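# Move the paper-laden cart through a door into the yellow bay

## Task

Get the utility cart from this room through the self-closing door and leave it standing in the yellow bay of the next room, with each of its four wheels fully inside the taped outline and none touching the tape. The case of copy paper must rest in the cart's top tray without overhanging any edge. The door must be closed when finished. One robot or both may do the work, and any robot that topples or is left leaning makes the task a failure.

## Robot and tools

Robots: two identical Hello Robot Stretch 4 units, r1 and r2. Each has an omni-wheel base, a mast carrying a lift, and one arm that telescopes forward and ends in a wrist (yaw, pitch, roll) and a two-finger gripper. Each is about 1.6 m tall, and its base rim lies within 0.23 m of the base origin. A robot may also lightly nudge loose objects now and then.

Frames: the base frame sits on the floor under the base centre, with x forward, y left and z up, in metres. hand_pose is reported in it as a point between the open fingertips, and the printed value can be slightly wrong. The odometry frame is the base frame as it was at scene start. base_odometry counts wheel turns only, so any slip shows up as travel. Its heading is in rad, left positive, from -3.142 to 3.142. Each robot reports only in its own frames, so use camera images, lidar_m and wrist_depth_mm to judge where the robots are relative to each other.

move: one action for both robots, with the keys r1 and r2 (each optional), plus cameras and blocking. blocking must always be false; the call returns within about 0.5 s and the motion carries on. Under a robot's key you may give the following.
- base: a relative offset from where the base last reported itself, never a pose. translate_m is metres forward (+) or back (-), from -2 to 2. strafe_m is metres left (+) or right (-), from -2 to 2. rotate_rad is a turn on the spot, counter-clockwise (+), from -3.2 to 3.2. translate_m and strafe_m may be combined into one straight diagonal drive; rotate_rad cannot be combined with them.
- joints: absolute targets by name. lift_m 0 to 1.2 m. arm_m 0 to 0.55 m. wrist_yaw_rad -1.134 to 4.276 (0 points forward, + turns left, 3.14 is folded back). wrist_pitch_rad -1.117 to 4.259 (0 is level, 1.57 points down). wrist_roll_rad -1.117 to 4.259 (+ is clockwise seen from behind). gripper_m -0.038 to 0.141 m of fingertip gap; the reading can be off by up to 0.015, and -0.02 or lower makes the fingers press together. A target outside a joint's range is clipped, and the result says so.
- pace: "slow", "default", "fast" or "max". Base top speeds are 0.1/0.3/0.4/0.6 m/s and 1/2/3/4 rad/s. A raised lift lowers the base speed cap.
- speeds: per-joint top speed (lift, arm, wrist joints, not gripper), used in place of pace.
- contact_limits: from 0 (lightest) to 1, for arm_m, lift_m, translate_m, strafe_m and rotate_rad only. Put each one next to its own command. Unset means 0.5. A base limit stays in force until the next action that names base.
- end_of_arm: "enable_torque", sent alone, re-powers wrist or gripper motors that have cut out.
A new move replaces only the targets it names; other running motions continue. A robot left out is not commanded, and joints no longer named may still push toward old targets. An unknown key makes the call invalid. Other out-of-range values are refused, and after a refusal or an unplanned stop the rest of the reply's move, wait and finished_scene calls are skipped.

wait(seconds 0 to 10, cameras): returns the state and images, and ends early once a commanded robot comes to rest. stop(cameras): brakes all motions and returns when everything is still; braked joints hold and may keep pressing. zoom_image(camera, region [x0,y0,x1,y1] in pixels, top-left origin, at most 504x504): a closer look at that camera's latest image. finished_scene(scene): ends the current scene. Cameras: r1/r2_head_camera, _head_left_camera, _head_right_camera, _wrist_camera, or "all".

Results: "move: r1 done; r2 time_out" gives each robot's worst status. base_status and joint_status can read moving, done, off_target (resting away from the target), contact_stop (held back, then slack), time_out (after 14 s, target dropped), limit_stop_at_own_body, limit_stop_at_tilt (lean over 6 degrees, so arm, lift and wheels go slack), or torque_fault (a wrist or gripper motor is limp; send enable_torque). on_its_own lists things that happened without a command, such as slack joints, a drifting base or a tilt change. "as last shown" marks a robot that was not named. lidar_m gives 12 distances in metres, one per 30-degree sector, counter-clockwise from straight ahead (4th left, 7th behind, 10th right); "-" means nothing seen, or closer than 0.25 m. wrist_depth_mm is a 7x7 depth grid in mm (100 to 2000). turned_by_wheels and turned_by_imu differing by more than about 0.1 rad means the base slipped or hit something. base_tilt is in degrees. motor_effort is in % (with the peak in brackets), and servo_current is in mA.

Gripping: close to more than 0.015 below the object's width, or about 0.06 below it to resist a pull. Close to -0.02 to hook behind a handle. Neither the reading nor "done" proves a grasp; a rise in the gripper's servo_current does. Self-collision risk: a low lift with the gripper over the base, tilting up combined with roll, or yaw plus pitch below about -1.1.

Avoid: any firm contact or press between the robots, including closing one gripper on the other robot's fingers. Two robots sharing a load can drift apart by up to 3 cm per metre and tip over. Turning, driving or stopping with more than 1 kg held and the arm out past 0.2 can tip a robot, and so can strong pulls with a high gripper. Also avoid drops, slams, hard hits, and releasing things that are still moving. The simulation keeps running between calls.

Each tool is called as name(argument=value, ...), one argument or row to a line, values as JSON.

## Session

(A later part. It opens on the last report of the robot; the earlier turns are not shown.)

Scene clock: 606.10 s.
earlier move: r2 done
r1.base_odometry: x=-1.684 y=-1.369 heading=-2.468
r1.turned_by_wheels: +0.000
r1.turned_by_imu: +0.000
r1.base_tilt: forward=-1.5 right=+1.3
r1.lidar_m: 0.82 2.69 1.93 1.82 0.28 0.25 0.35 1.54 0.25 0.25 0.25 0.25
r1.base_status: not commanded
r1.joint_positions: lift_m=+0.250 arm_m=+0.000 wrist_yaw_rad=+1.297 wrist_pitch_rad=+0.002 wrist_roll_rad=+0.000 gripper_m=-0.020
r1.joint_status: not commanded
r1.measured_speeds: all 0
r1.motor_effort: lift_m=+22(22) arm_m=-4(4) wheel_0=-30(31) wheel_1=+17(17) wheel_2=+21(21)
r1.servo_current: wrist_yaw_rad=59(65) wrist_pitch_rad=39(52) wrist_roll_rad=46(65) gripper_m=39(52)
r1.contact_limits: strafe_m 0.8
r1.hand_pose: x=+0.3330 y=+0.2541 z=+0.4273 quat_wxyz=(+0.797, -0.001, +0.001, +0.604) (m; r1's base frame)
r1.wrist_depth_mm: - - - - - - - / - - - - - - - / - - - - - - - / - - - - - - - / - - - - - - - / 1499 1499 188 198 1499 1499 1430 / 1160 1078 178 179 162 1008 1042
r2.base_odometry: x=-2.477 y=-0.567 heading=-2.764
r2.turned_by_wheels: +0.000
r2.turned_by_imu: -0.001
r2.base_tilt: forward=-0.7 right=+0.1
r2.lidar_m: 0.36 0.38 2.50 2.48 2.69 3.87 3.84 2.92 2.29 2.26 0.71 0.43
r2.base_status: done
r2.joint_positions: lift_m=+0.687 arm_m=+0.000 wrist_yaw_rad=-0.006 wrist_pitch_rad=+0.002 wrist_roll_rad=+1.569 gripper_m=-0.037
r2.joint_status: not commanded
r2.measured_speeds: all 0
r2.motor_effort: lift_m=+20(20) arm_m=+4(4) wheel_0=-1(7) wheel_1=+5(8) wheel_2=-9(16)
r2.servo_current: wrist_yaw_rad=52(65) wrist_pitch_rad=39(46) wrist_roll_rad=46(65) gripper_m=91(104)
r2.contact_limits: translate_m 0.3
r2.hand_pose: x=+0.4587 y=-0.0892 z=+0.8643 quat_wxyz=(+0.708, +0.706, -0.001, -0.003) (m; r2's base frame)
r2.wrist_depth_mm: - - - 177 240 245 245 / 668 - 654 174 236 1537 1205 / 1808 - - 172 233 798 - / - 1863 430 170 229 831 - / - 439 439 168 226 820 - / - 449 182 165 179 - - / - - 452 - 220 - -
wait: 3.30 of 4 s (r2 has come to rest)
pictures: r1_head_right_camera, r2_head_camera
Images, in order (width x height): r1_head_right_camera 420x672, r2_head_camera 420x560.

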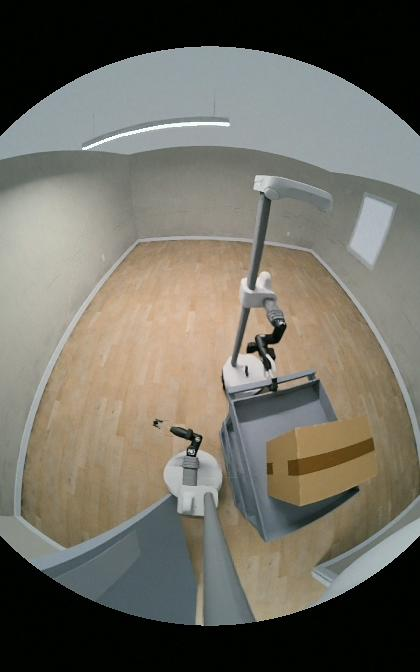

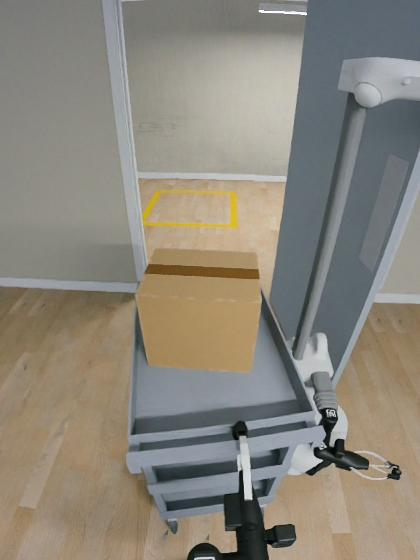

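move(
  blocking=false,
  r2={"base":{"translate_m":0.2,"strafe_m":0.06},"pace":"slow","contact_limits":{"translate_m":0.3}},
  cameras=[],
)

wait(
  seconds=4,
  cameras=["r2_head_camera","r1_head_right_camera"],
)

Scene clock: 613.50 s.
move: r2 moving
r1: as last shown
r1.lidar_m: 0.80 2.72 1.93 1.82 0.32 0.25 0.36 1.55 0.25 0.25 0.25 0.27
r1.motor_effort: lift_m=+22(22) arm_m=-4(4) wheel_0=-30(30) wheel_1=+17(17) wheel_2=+21(21)
r1.servo_current: wrist_yaw_rad=52(59) wrist_pitch_rad=46(46) wrist_roll_rad=39(59) gripper_m=33(46)
r1.contact_limits: strafe_m 0.8
r1.wrist_depth_mm: - - - - - - - / - - - - - - - / - - - - - - - / - - - - - - - / - - - - - - - / 1499 1499 188 198 1499 1499 1430 / 1138 1060 179 180 162 991 1060
r2.base_odometry: x=-2.487 y=-0.575 heading=-2.764
r2.turned_by_wheels: -0.001
r2.turned_by_imu: +0.000
r2.base_tilt: forward=-0.7 right=+0.1
r2.lidar_m: 0.37 0.38 2.51 2.46 2.66 3.87 3.86 2.92 2.30 2.28 0.69 0.43
r2.base_status: translate_m moving; strafe_m moving
r2.joint_positions: lift_m=+0.687 arm_m=+0.000 wrist_yaw_rad=-0.006 wrist_pitch_rad=+0.002 wrist_roll_rad=+1.569 gripper_m=-0.037
r2.joint_status: not commanded
r2.measured_speeds: translate_m=+0.049 strafe_m=+0.014 rotate_rad=+0.001 lift_m=+0.000 arm_m=+0.000 wrist_yaw_rad=-0.005 wrist_pitch_rad=+0.000 wrist_roll_rad=+0.000
r2.motor_effort: lift_m=+20(20) arm_m=+4(4) wheel_0=+0(3) wheel_1=+5(8) wheel_2=-14(17)
r2.servo_current: wrist_yaw_rad=59(59) wrist_pitch_rad=39(46) wrist_roll_rad=52(52) gripper_m=98(104)
r2.contact_limits: translate_m 0.3
r2.hand_pose: x=+0.4587 y=-0.0892 z=+0.8643 quat_wxyz=(+0.708, +0.706, -0.001, -0.003) (m; r2's base frame)
r2.wrist_depth_mm: - - 634 178 239 245 252 / 676 - 654 175 236 1537 1205 / - - - 172 232 1537 - / 1808 - 430 171 229 820 - / - 442 439 167 226 809 - / - 445 183 165 179 - - / - - 455 - 219 - -
pictures: none
No camera images: "cameras" was empty.

Scene clock: 616.33 s.
earlier move: r2 done
r1.base_odometry: x=-1.684 y=-1.369 heading=-2.468
r1.turned_by_wheels: +0.000
r1.turned_by_imu: +0.000
r1.base_tilt: forward=-1.5 right=+1.3
r1.lidar_m: 4.62 2.72 1.94 1.84 0.30 0.25 0.39 0.44 0.27 0.25 0.25 0.31
r1.base_status: not commanded
r1.joint_positions: lift_m=+0.250 arm_m=+0.000 wrist_yaw_rad=+1.297 wrist_pitch_rad=+0.002 wrist_roll_rad=+0.000 gripper_m=-0.020
r1.joint_status: not commanded
r1.measured_speeds: all 0
r1.motor_effort: lift_m=+22(22) arm_m=-4(4) wheel_0=-30(31) wheel_1=+16(17) wheel_2=+21(21)
r1.servo_current: wrist_yaw_rad=46(65) wrist_pitch_rad=39(52) wrist_roll_rad=52(72) gripper_m=39(52)
r1.contact_limits: strafe_m 0.8
r1.hand_pose: x=+0.3330 y=+0.2541 z=+0.4273 quat_wxyz=(+0.797, -0.001, +0.001, +0.604) (m; r1's base frame)
r1.wrist_depth_mm: - - - - - - - / - - - - - - - / - - - - - - - / - - - - - - - / - - - - - - - / 1499 1499 189 198 1499 1499 1430 / 1138 1078 179 179 162 1008 1042
r2.base_odometry: x=-2.640 y=-0.696 heading=-2.764
r2.turned_by_wheels: +0.000
r2.turned_by_imu: -0.001
r2.base_tilt: forward=-0.7 right=+0.1
r2.lidar_m: 0.38 0.38 2.45 2.39 2.61 3.85 4.07 3.06 2.41 2.35 0.57 0.44
r2.base_status: done
r2.joint_positions: lift_m=+0.687 arm_m=+0.000 wrist_yaw_rad=-0.007 wrist_pitch_rad=+0.002 wrist_roll_rad=+1.569 gripper_m=-0.037
r2.joint_status: not commanded
r2.measured_speeds: all 0
r2.motor_effort: lift_m=+20(20) arm_m=+4(4) wheel_0=+1(5) wheel_1=+3(8) wheel_2=-10(17)
r2.servo_current: wrist_yaw_rad=59(72) wrist_pitch_rad=39(52) wrist_roll_rad=59(59) gripper_m=91(104)
r2.contact_limits: translate_m 0.3
r2.hand_pose: x=+0.4587 y=-0.0895 z=+0.8643 quat_wxyz=(+0.708, +0.706, -0.002, -0.003) (m; r2's base frame)
r2.wrist_depth_mm: - - - 166 226 233 246 / - - - 166 225 1661 1138 / 1576 - - 166 225 788 - / 1661 436 427 166 224 820 - / - - 442 165 224 820 - / 1661 455 185 165 179 - - / - - 466 - 223 - -
wait: 2.83 of 4 s (r2 has come to rest)
pictures: r1_head_right_camera, r2_head_camera
Images, in order (width x height): r1_head_right_camera 420x672, r2_head_camera 420x560.

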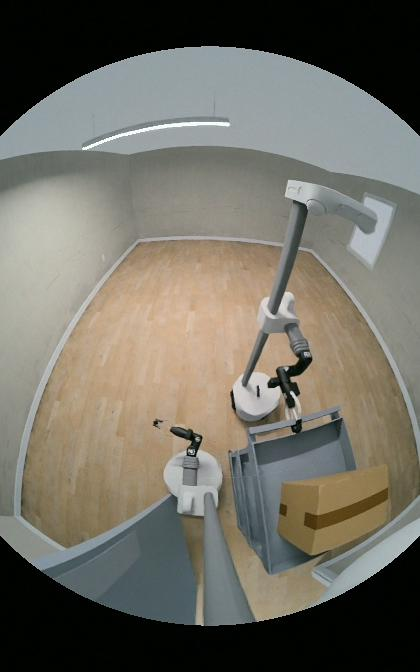

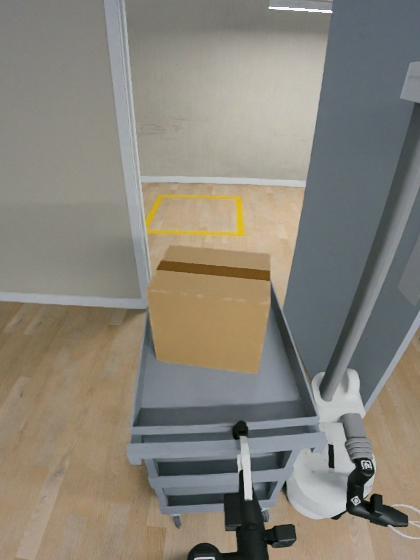

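move(
  blocking=false,
  r2={"base":{"translate_m":0.3,"strafe_m":-0.03},"pace":"slow","contact_limits":{"translate_m":0.3}},
  cameras=[],
)

wait(
  seconds=5,
  cameras=["r2_head_camera","r1_head_right_camera"],
)

Scene clock: 624.33 s.
move: r2 moving
r1: as last shown
r1.base_tilt: forward=-1.5 right=+1.4
r1.lidar_m: 4.61 2.72 1.94 1.84 0.32 0.25 0.36 0.44 0.28 0.25 0.25 0.49
r1.motor_effort: lift_m=+22(22) arm_m=-4(4) wheel_0=-30(30) wheel_1=+17(17) wheel_2=+21(21)
r1.servo_current: wrist_yaw_rad=52(65) wrist_pitch_rad=46(46) wrist_roll_rad=52(59) gripper_m=39(52)
r1.contact_limits: strafe_m 0.8
r1.wrist_depth_mm: - - - - - - - / - - - - - - - / - - - - - - - / - - - - - - - / - - - - - - - / 1499 1499 189 198 1499 1499 1464 / 1182 1078 179 180 162 1008 1042
r2.base_odometry: x=-2.652 y=-0.699 heading=-2.764
r2.turned_by_wheels: +0.000
r2.turned_by_imu: +0.000
r2.base_tilt: forward=-0.7 right=+0.0
r2.lidar_m: 0.37 0.39 2.44 2.38 2.61 3.86 4.07 3.08 2.39 2.34 0.57 0.43
r2.base_status: translate_m moving; strafe_m moving
r2.joint_positions: lift_m=+0.687 arm_m=+0.000 wrist_yaw_rad=-0.007 wrist_pitch_rad=+0.002 wrist_roll_rad=+1.569 gripper_m=-0.037
r2.joint_status: not commanded
r2.measured_speeds: translate_m=+0.048 strafe_m=-0.005 rotate_rad=+0.001 lift_m=+0.000 arm_m=+0.000 wrist_yaw_rad=+0.000 wrist_pitch_rad=+0.000 wrist_roll_rad=+0.000
r2.motor_effort: lift_m=+20(20) arm_m=+4(4) wheel_0=+4(11) wheel_1=+7(7) wheel_2=-13(16)
r2.servo_current: wrist_yaw_rad=52(72) wrist_pitch_rad=46(46) wrist_roll_rad=39(52) gripper_m=91(98)
r2.contact_limits: translate_m 0.3
r2.hand_pose: x=+0.4587 y=-0.0895 z=+0.8643 quat_wxyz=(+0.708, +0.706, -0.002, -0.003) (m; r2's base frame)
r2.wrist_depth_mm: - - - 165 225 245 1098 / - - - 165 225 1661 1138 / - - - 165 224 768 - / 1618 433 427 165 224 820 - / 1618 - 445 164 224 809 - / 1618 459 184 165 180 - - / - - 473 - 224 - -
pictures: none
No camera images: "cameras" was empty.

Scene clock: 628.13 s.
earlier move: r2 done
r1.base_odometry: x=-1.684 y=-1.369 heading=-2.468
r1.turned_by_wheels: +0.000
r1.turned_by_imu: +0.000
r1.base_tilt: forward=-1.5 right=+1.4
r1.lidar_m: 4.63 2.72 1.95 1.84 0.32 0.25 0.34 0.42 0.27 0.26 0.36 0.43
r1.base_status: not commanded
r1.joint_positions: lift_m=+0.250 arm_m=+0.000 wrist_yaw_rad=+1.297 wrist_pitch_rad=+0.002 wrist_roll_rad=+0.000 gripper_m=-0.020
r1.joint_status: not commanded
r1.measured_speeds: all 0
r1.motor_effort: lift_m=+22(22) arm_m=-4(4) wheel_0=-30(31) wheel_1=+17(17) wheel_2=+21(21)
r1.servo_current: wrist_yaw_rad=39(72) wrist_pitch_rad=33(46) wrist_roll_rad=46(65) gripper_m=39(52)
r1.contact_limits: strafe_m 0.8
r1.hand_pose: x=+0.3330 y=+0.2541 z=+0.4273 quat_wxyz=(+0.797, -0.001, +0.001, +0.604) (m; r1's base frame)
r1.wrist_depth_mm: - - - - - - - / - - - - - - - / - - - - - - - / - - - - - - - / - - - - - - - / 1464 1499 189 198 1537 1537 1430 / 1160 1098 179 179 161 1025 1025
r2.base_odometry: x=-2.930 y=-0.779 heading=-2.763
r2.turned_by_wheels: +0.001
r2.turned_by_imu: +0.003
r2.base_tilt: forward=-0.7 right=+0.0
r2.lidar_m: 0.38 0.39 2.41 2.40 2.59 3.84 - 3.04 2.38 0.44 0.38 0.44
r2.base_status: done
r2.joint_positions: lift_m=+0.687 arm_m=+0.000 wrist_yaw_rad=+0.002 wrist_pitch_rad=+0.002 wrist_roll_rad=+1.569 gripper_m=-0.037
r2.joint_status: not commanded
r2.measured_speeds: all 0
r2.motor_effort: lift_m=+20(20) arm_m=+4(4) wheel_0=+7(12) wheel_1=+6(8) wheel_2=-5(16)
r2.servo_current: wrist_yaw_rad=52(72) wrist_pitch_rad=39(46) wrist_roll_rad=46(65) gripper_m=98(104)
r2.contact_limits: translate_m 0.3
r2.hand_pose: x=+0.4594 y=-0.0870 z=+0.8643 quat_wxyz=(+0.708, +0.706, +0.001, +0.000) (m; r2's base frame)
r2.wrist_depth_mm: - - - 166 225 238 254 / - - - 166 225 1661 1205 / - - - 165 225 798 - / - 452 430 165 224 820 - / - - 442 166 224 820 - / - 459 185 165 180 809 - / - - 473 - 224 - -
wait: 3.80 of 5 s (r2 has come to rest)
pictures: r1_head_right_camera, r2_head_camera
Images, in order (width x height): r1_head_right_camera 420x672, r2_head_camera 420x560.

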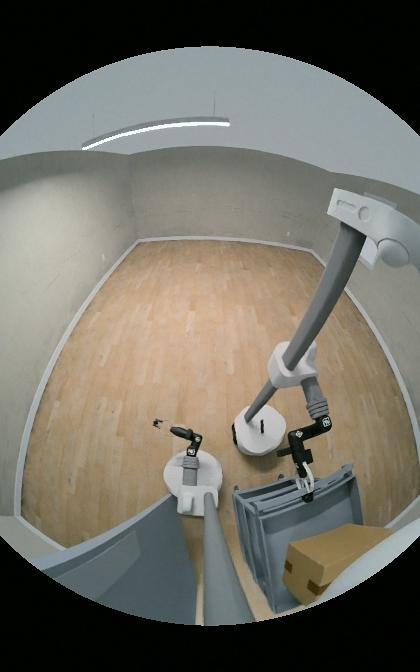

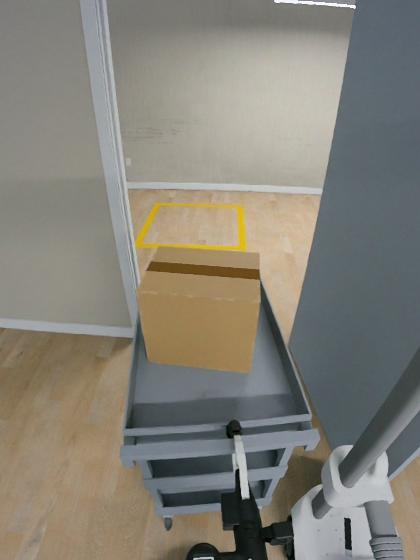

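move(
  blocking=false,
  r2={"base":{"translate_m":-0.3,"strafe_m":0.13},"pace":"slow","contact_limits":{"translate_m":0.3}},
  cameras=[],
)

wait(
  seconds=5,
  cameras=["r2_head_camera"],
)

Scene clock: 639.63 s.
move: r2 moving
r1: as last shown
r1.lidar_m: 4.63 2.70 1.93 1.83 0.30 0.25 0.36 0.44 0.25 0.26 0.37 0.42
r1.motor_effort: lift_m=+22(22) arm_m=-3(4) wheel_0=-30(30) wheel_1=+17(17) wheel_2=+21(21)
r1.servo_current: wrist_yaw_rad=72(72) wrist_pitch_rad=46(46) wrist_roll_rad=46(59) gripper_m=46(52)
r1.contact_limits: strafe_m 0.8
r1.wrist_depth_mm: - - - - - - - / - - - - - - - / - - - - - - - / - - - - - - - / - - - - - - - / 1537 1464 189 198 1537 1499 1464 / 1160 1098 179 179 162 1025 1042
r2.base_odometry: x=-2.917 y=-0.779 heading=-2.764
r2.turned_by_wheels: +0.000
r2.turned_by_imu: +0.000
r2.base_tilt: forward=-0.7 right=+0.0
r2.lidar_m: 0.38 0.39 2.42 2.39 2.60 3.83 - 3.05 2.41 0.45 0.38 0.43
r2.base_status: translate_m moving; strafe_m moving
r2.joint_positions: lift_m=+0.687 arm_m=+0.000 wrist_yaw_rad=+0.002 wrist_pitch_rad=+0.002 wrist_roll_rad=+1.569 gripper_m=-0.037
r2.joint_status: not commanded
r2.measured_speeds: translate_m=-0.049 strafe_m=+0.020 rotate_rad=-0.002 lift_m=+0.000 arm_m=+0.000 wrist_yaw_rad=+0.000 wrist_pitch_rad=+0.000 wrist_roll_rad=+0.000
r2.motor_effort: lift_m=+20(20) arm_m=+4(4) wheel_0=-6(9) wheel_1=-4(6) wheel_2=+10(14)
r2.servo_current: wrist_yaw_rad=46(52) wrist_pitch_rad=39(46) wrist_roll_rad=46(52) gripper_m=98(98)
r2.contact_limits: translate_m 0.3
r2.hand_pose: x=+0.4595 y=-0.0868 z=+0.8643 quat_wxyz=(+0.708, +0.706, +0.002, +0.000) (m; r2's base frame)
r2.wrist_depth_mm: - - - 167 227 241 255 / - - - - 228 1618 1205 / - - - 535 226 798 - / - 449 427 167 226 831 - / - - 442 167 225 820 - / - 466 186 167 179 798 - / - - 473 - 224 - -
pictures: none
No camera images: "cameras" was empty.

Scene clock: 643.60 s.
earlier move: r2 done
r1.base_odometry: x=-1.684 y=-1.369 heading=-2.468
r1.turned_by_wheels: +0.000
r1.turned_by_imu: +0.000
r1.base_tilt: forward=-1.5 right=+1.3
r1.lidar_m: 4.65 2.71 1.94 1.82 0.33 0.25 0.35 0.49 0.32 0.31 0.34 0.60
r1.base_status: not commanded
r1.joint_positions: lift_m=+0.250 arm_m=+0.000 wrist_yaw_rad=+1.297 wrist_pitch_rad=+0.002 wrist_roll_rad=+0.000 gripper_m=-0.020
r1.joint_status: not commanded
r1.measured_speeds: all 0
r1.motor_effort: lift_m=+22(22) arm_m=-4(4) wheel_0=-30(31) wheel_1=+17(17) wheel_2=+21(21)
r1.servo_current: wrist_yaw_rad=46(72) wrist_pitch_rad=46(52) wrist_roll_rad=39(65) gripper_m=39(52)
r1.contact_limits: strafe_m 0.8
r1.hand_pose: x=+0.3330 y=+0.2541 z=+0.4273 quat_wxyz=(+0.797, -0.001, +0.001, +0.604) (m; r1's base frame)
r1.wrist_depth_mm: - - - - - - - / - - - - - - - / - - - - - - - / - - - - - - - / - - - - - - - / 1537 1499 189 198 1537 1499 1430 / 1138 1078 179 180 162 1025 1042
r2.base_odometry: x=-2.603 y=-0.789 heading=-2.763
r2.turned_by_wheels: +0.000
r2.turned_by_imu: +0.001
r2.base_tilt: forward=-0.6 right=+0.1
r2.lidar_m: 0.40 0.45 2.35 2.29 2.48 3.69 4.06 3.19 2.47 0.89 0.66 0.42
r2.base_status: done
r2.joint_positions: lift_m=+0.687 arm_m=+0.000 wrist_yaw_rad=+0.004 wrist_pitch_rad=+0.002 wrist_roll_rad=+1.569 gripper_m=-0.037
r2.joint_status: not commanded
r2.measured_speeds: all 0
r2.motor_effort: lift_m=+20(20) arm_m=-2(4) wheel_0=-2(15) wheel_1=-4(8) wheel_2=+9(15)
r2.servo_current: wrist_yaw_rad=59(59) wrist_pitch_rad=39(46) wrist_roll_rad=46(65) gripper_m=98(104)
r2.contact_limits: translate_m 0.3
r2.hand_pose: x=+0.4596 y=-0.0863 z=+0.8643 quat_wxyz=(+0.708, +0.706, +0.002, +0.001) (m; r2's base frame)
r2.wrist_depth_mm: - - - 141 196 1464 1182 / 1618 - - 145 202 - - / - 424 413 150 209 - - / 1618 445 430 155 216 809 - / 1708 477 466 161 224 - - / - 488 183 167 180 - - / - - - - 237 - 512
wait: 3.97 of 5 s (r2 has come to rest)
pictures: r2_head_camera
Images, in order (width x height): r2_head_camera 420x560.

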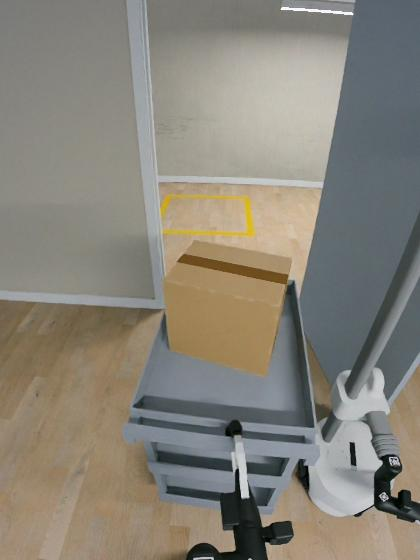

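move(
  blocking=false,
  r2={"base":{"translate_m":0.3,"strafe_m":-0.08},"pace":"slow","contact_limits":{"translate_m":0.3}},
  cameras=[],
)

wait(
  seconds=5,
  cameras=["r2_head_camera"],
)

Scene clock: 648.63 s.
move: r2 moving
r1: as last shown
r1.base_tilt: forward=-1.5 right=+1.4
r1.lidar_m: 4.62 2.71 1.95 1.84 0.33 0.25 0.34 0.48 0.32 0.30 0.34 0.62
r1.motor_effort: lift_m=+22(22) arm_m=-4(4) wheel_0=-30(30) wheel_1=+16(17) wheel_2=+21(21)
r1.servo_current: wrist_yaw_rad=72(72) wrist_pitch_rad=39(46) wrist_roll_rad=46(59) gripper_m=46(46)
r1.contact_limits: strafe_m 0.8
r1.wrist_depth_mm: - - - - - - - / - - - - - - - / - - - - - - - / - - - - - - - / - - - - - - - / 1537 1464 189 198 1464 1499 1430 / 1182 1098 179 179 162 1008 1042
r2.base_odometry: x=-2.616 y=-0.790 heading=-2.763
r2.turned_by_wheels: +0.000
r2.turned_by_imu: +0.001
r2.base_tilt: forward=-0.7 right=+0.1
r2.lidar_m: 0.40 0.45 2.36 2.32 2.49 3.69 4.05 3.18 2.51 0.88 0.65 0.40
r2.base_status: translate_m moving; strafe_m moving
r2.joint_positions: lift_m=+0.687 arm_m=+0.000 wrist_yaw_rad=+0.004 wrist_pitch_rad=+0.002 wrist_roll_rad=+1.569 gripper_m=-0.037
r2.joint_status: not commanded
r2.measured_speeds: translate_m=+0.049 strafe_m=-0.013 rotate_rad=-0.003 lift_m=+0.000 arm_m=+0.000 wrist_yaw_rad=+0.000 wrist_pitch_rad=+0.000 wrist_roll_rad=+0.000
r2.motor_effort: lift_m=+20(20) arm_m=-4(4) wheel_0=+10(13) wheel_1=+5(7) wheel_2=-10(12)
r2.servo_current: wrist_yaw_rad=52(59) wrist_pitch_rad=33(46) wrist_roll_rad=39(59) gripper_m=98(98)
r2.contact_limits: translate_m 0.3
r2.hand_pose: x=+0.4596 y=-0.0863 z=+0.8643 quat_wxyz=(+0.708, +0.706, +0.002, +0.001) (m; r2's base frame)
r2.wrist_depth_mm: - - - 140 196 - 1182 / - - - 144 202 - - / - 442 413 149 207 - - / 1661 442 427 154 213 - - / 1661 - 462 159 220 - - / - 484 183 164 180 - - / - - - - 235 - 517
pictures: none
No camera images: "cameras" was empty.

Scene clock: 652.50 s.
earlier move: r2 done
r1.base_odometry: x=-1.684 y=-1.369 heading=-2.468
r1.turned_by_wheels: +0.000
r1.turned_by_imu: +0.000
r1.base_tilt: forward=-1.5 right=+1.4
r1.lidar_m: 4.62 2.70 1.94 1.83 0.32 0.25 0.36 0.46 0.30 0.30 0.40 0.48
r1.base_status: not commanded
r1.joint_positions: lift_m=+0.250 arm_m=+0.000 wrist_yaw_rad=+1.297 wrist_pitch_rad=+0.002 wrist_roll_rad=+0.000 gripper_m=-0.020
r1.joint_status: not commanded
r1.measured_speeds: all 0
r1.motor_effort: lift_m=+22(22) arm_m=-4(4) wheel_0=-31(31) wheel_1=+17(17) wheel_2=+21(21)
r1.servo_current: wrist_yaw_rad=52(72) wrist_pitch_rad=39(52) wrist_roll_rad=46(72) gripper_m=46(52)
r1.contact_limits: strafe_m 0.8
r1.hand_pose: x=+0.3330 y=+0.2541 z=+0.4273 quat_wxyz=(+0.797, -0.001, +0.001, +0.604) (m; r1's base frame)
r1.wrist_depth_mm: - - - - - - - / - - - - - - - / - - - - - - - / - - - - - - - / - - - - - - - / 1499 1499 189 198 1537 1499 1430 / 1160 1078 178 180 162 1008 1042
r2.base_odometry: x=-2.911 y=-0.825 heading=-2.763
r2.turned_by_wheels: +0.000
r2.turned_by_imu: +0.001
r2.base_tilt: forward=-0.7 right=+0.1
r2.lidar_m: 0.40 0.41 2.38 2.35 2.51 3.77 - 3.12 2.43 0.48 0.41 0.41
r2.base_status: done
r2.joint_positions: lift_m=+0.687 arm_m=+0.000 wrist_yaw_rad=+0.003 wrist_pitch_rad=+0.002 wrist_roll_rad=+1.569 gripper_m=-0.037
r2.joint_status: not commanded
r2.measured_speeds: all 0
r2.motor_effort: lift_m=+20(20) arm_m=-3(4) wheel_0=+9(14) wheel_1=+4(7) wheel_2=-5(15)
r2.servo_current: wrist_yaw_rad=59(59) wrist_pitch_rad=39(46) wrist_roll_rad=39(65) gripper_m=91(104)
r2.contact_limits: translate_m 0.3
r2.hand_pose: x=+0.4595 y=-0.0867 z=+0.8643 quat_wxyz=(+0.708, +0.706, +0.002, +0.000) (m; r2's base frame)
r2.wrist_depth_mm: - - - 154 211 241 1138 / - - - 156 214 1537 - / - - 549 158 216 798 - / - 436 427 160 220 809 - / - - 449 163 222 831 - / 1397 469 185 165 180 - - / - - 496 - 228 - -
wait: 3.87 of 5 s (r2 has come to rest)
pictures: r2_head_camera
Images, in order (width x height): r2_head_camera 420x560.

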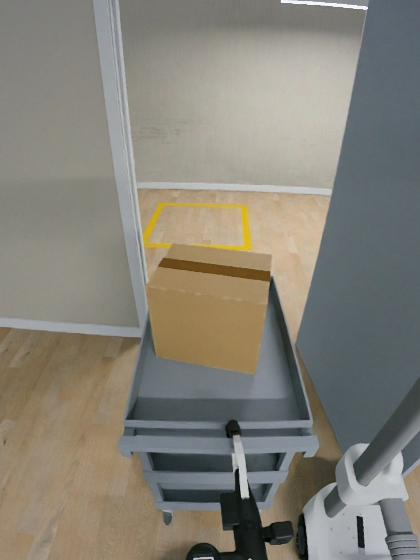

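move(
  blocking=false,
  r2={"base":{"translate_m":0.25,"strafe_m":-0.03},"pace":"slow","contact_limits":{"translate_m":0.3}},
  cameras=[],
)

wait(
  seconds=5,
  cameras=["r2_head_camera","r2_head_left_camera","r2_head_right_camera"],
)

Scene clock: 660.30 s.
move: r2 moving
r1: as last shown
r1.lidar_m: 4.62 2.70 1.91 1.85 0.32 0.25 0.33 0.47 0.31 0.31 0.39 0.47
r1.motor_effort: lift_m=+22(22) arm_m=-3(4) wheel_0=-30(31) wheel_1=+17(17) wheel_2=+21(21)
r1.servo_current: wrist_yaw_rad=33(59) wrist_pitch_rad=33(46) wrist_roll_rad=59(59) gripper_m=39(52)
r1.contact_limits: strafe_m 0.8
r1.wrist_depth_mm: - - - - - - - / - - - - - - - / - - - - - - - / - - - - - - - / - - - - - - - / 1499 1537 188 198 1499 1499 1430 / 1160 1078 179 180 162 1008 1042
r2.base_odometry: x=-2.924 y=-0.829 heading=-2.762
r2.turned_by_wheels: +0.000
r2.turned_by_imu: +0.001
r2.base_tilt: forward=-0.7 right=+0.1
r2.lidar_m: 0.38 0.43 2.38 2.33 2.51 3.81 - 3.13 2.43 0.48 0.40 0.42
r2.base_status: translate_m moving; strafe_m moving
r2.joint_positions: lift_m=+0.687 arm_m=+0.000 wrist_yaw_rad=+0.003 wrist_pitch_rad=+0.002 wrist_roll_rad=+1.569 gripper_m=-0.037
r2.joint_status: not commanded
r2.measured_speeds: translate_m=+0.048 strafe_m=-0.006 rotate_rad=+0.000 lift_m=+0.000 arm_m=+0.000 wrist_yaw_rad=+0.000 wrist_pitch_rad=+0.000 wrist_roll_rad=+0.000
r2.motor_effort: lift_m=+20(20) arm_m=-3(4) wheel_0=+8(12) wheel_1=+6(8) wheel_2=-9(11)
r2.servo_current: wrist_yaw_rad=52(52) wrist_pitch_rad=39(46) wrist_roll_rad=46(65) gripper_m=91(98)
r2.contact_limits: translate_m 0.3
r2.hand_pose: x=+0.4595 y=-0.0867 z=+0.8643 quat_wxyz=(+0.708, +0.706, +0.002, +0.000) (m; r2's base frame)
r2.wrist_depth_mm: - - - 154 212 238 1160 / - - - 157 214 1464 603 / - - 569 159 217 788 - / - 436 427 160 220 809 - / - - 445 163 222 820 - / 1464 469 185 165 179 - - / - - 492 - 229 - -
pictures: none
No camera images: "cameras" was empty.

Scene clock: 663.60 s.
earlier move: r2 done
r1.base_odometry: x=-1.684 y=-1.369 heading=-2.468
r1.turned_by_wheels: +0.000
r1.turned_by_imu: +0.000
r1.base_tilt: forward=-1.5 right=+1.4
r1.lidar_m: 4.62 2.68 1.93 1.84 0.32 0.25 0.36 0.42 0.40 0.32 0.35 3.97
r1.base_status: not commanded
r1.joint_positions: lift_m=+0.250 arm_m=+0.000 wrist_yaw_rad=+1.297 wrist_pitch_rad=+0.002 wrist_roll_rad=+0.000 gripper_m=-0.020
r1.joint_status: not commanded
r1.measured_speeds: all 0
r1.motor_effort: lift_m=+22(22) arm_m=-4(4) wheel_0=-30(31) wheel_1=+17(17) wheel_2=+21(21)
r1.servo_current: wrist_yaw_rad=46(65) wrist_pitch_rad=46(46) wrist_roll_rad=46(72) gripper_m=46(52)
r1.contact_limits: strafe_m 0.8
r1.hand_pose: x=+0.3330 y=+0.2541 z=+0.4273 quat_wxyz=(+0.797, -0.001, +0.001, +0.604) (m; r1's base frame)
r1.wrist_depth_mm: - - - - - - - / - - - - - - - / - - - - - - - / - - - - - - - / - - - - - - - / 1464 1430 189 198 1499 1499 1464 / 1182 1078 179 180 162 1025 1042
r2.base_odometry: x=-3.154 y=-0.890 heading=-2.763
r2.turned_by_wheels: +0.000
r2.turned_by_imu: +0.000
r2.base_tilt: forward=-0.7 right=+0.1
r2.lidar_m: 0.36 0.42 2.04 2.36 2.54 3.80 - 3.10 0.50 0.32 0.36 0.44
r2.base_status: done
r2.joint_positions: lift_m=+0.687 arm_m=+0.000 wrist_yaw_rad=+0.000 wrist_pitch_rad=+0.002 wrist_roll_rad=+1.569 gripper_m=-0.037
r2.joint_status: not commanded
r2.measured_speeds: all 0
r2.motor_effort: lift_m=+20(20) arm_m=-3(4) wheel_0=+4(13) wheel_1=+5(9) wheel_2=-8(12)
r2.servo_current: wrist_yaw_rad=52(65) wrist_pitch_rad=46(52) wrist_roll_rad=46(65) gripper_m=91(104)
r2.contact_limits: translate_m 0.3
r2.hand_pose: x=+0.4593 y=-0.0873 z=+0.8643 quat_wxyz=(+0.708, +0.706, +0.001, -0.001) (m; r2's base frame)
r2.wrist_depth_mm: - - - 166 224 234 248 / - - - 166 225 1618 1205 / - - - 165 224 820 - / - 445 430 166 224 831 - / - - 439 165 225 842 - / - - 186 165 179 - - / - - 473 - 225 - -
wait: 3.30 of 5 s (r2 has come to rest)
pictures: r2_head_camera, r2_head_left_camera, r2_head_right_camera
Images, in order (width x height): r2_head_camera 420x560, r2_head_left_camera 420x672, r2_head_right_camera 420x672.

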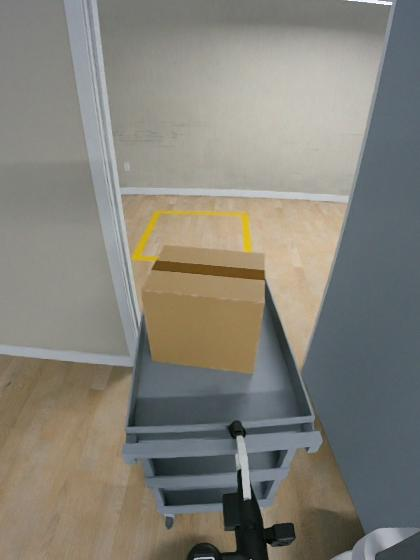

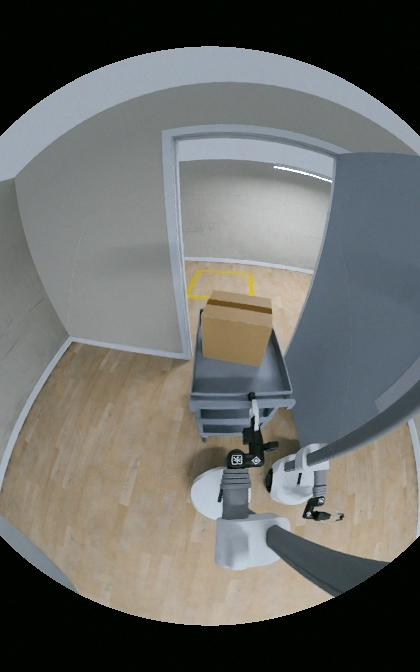

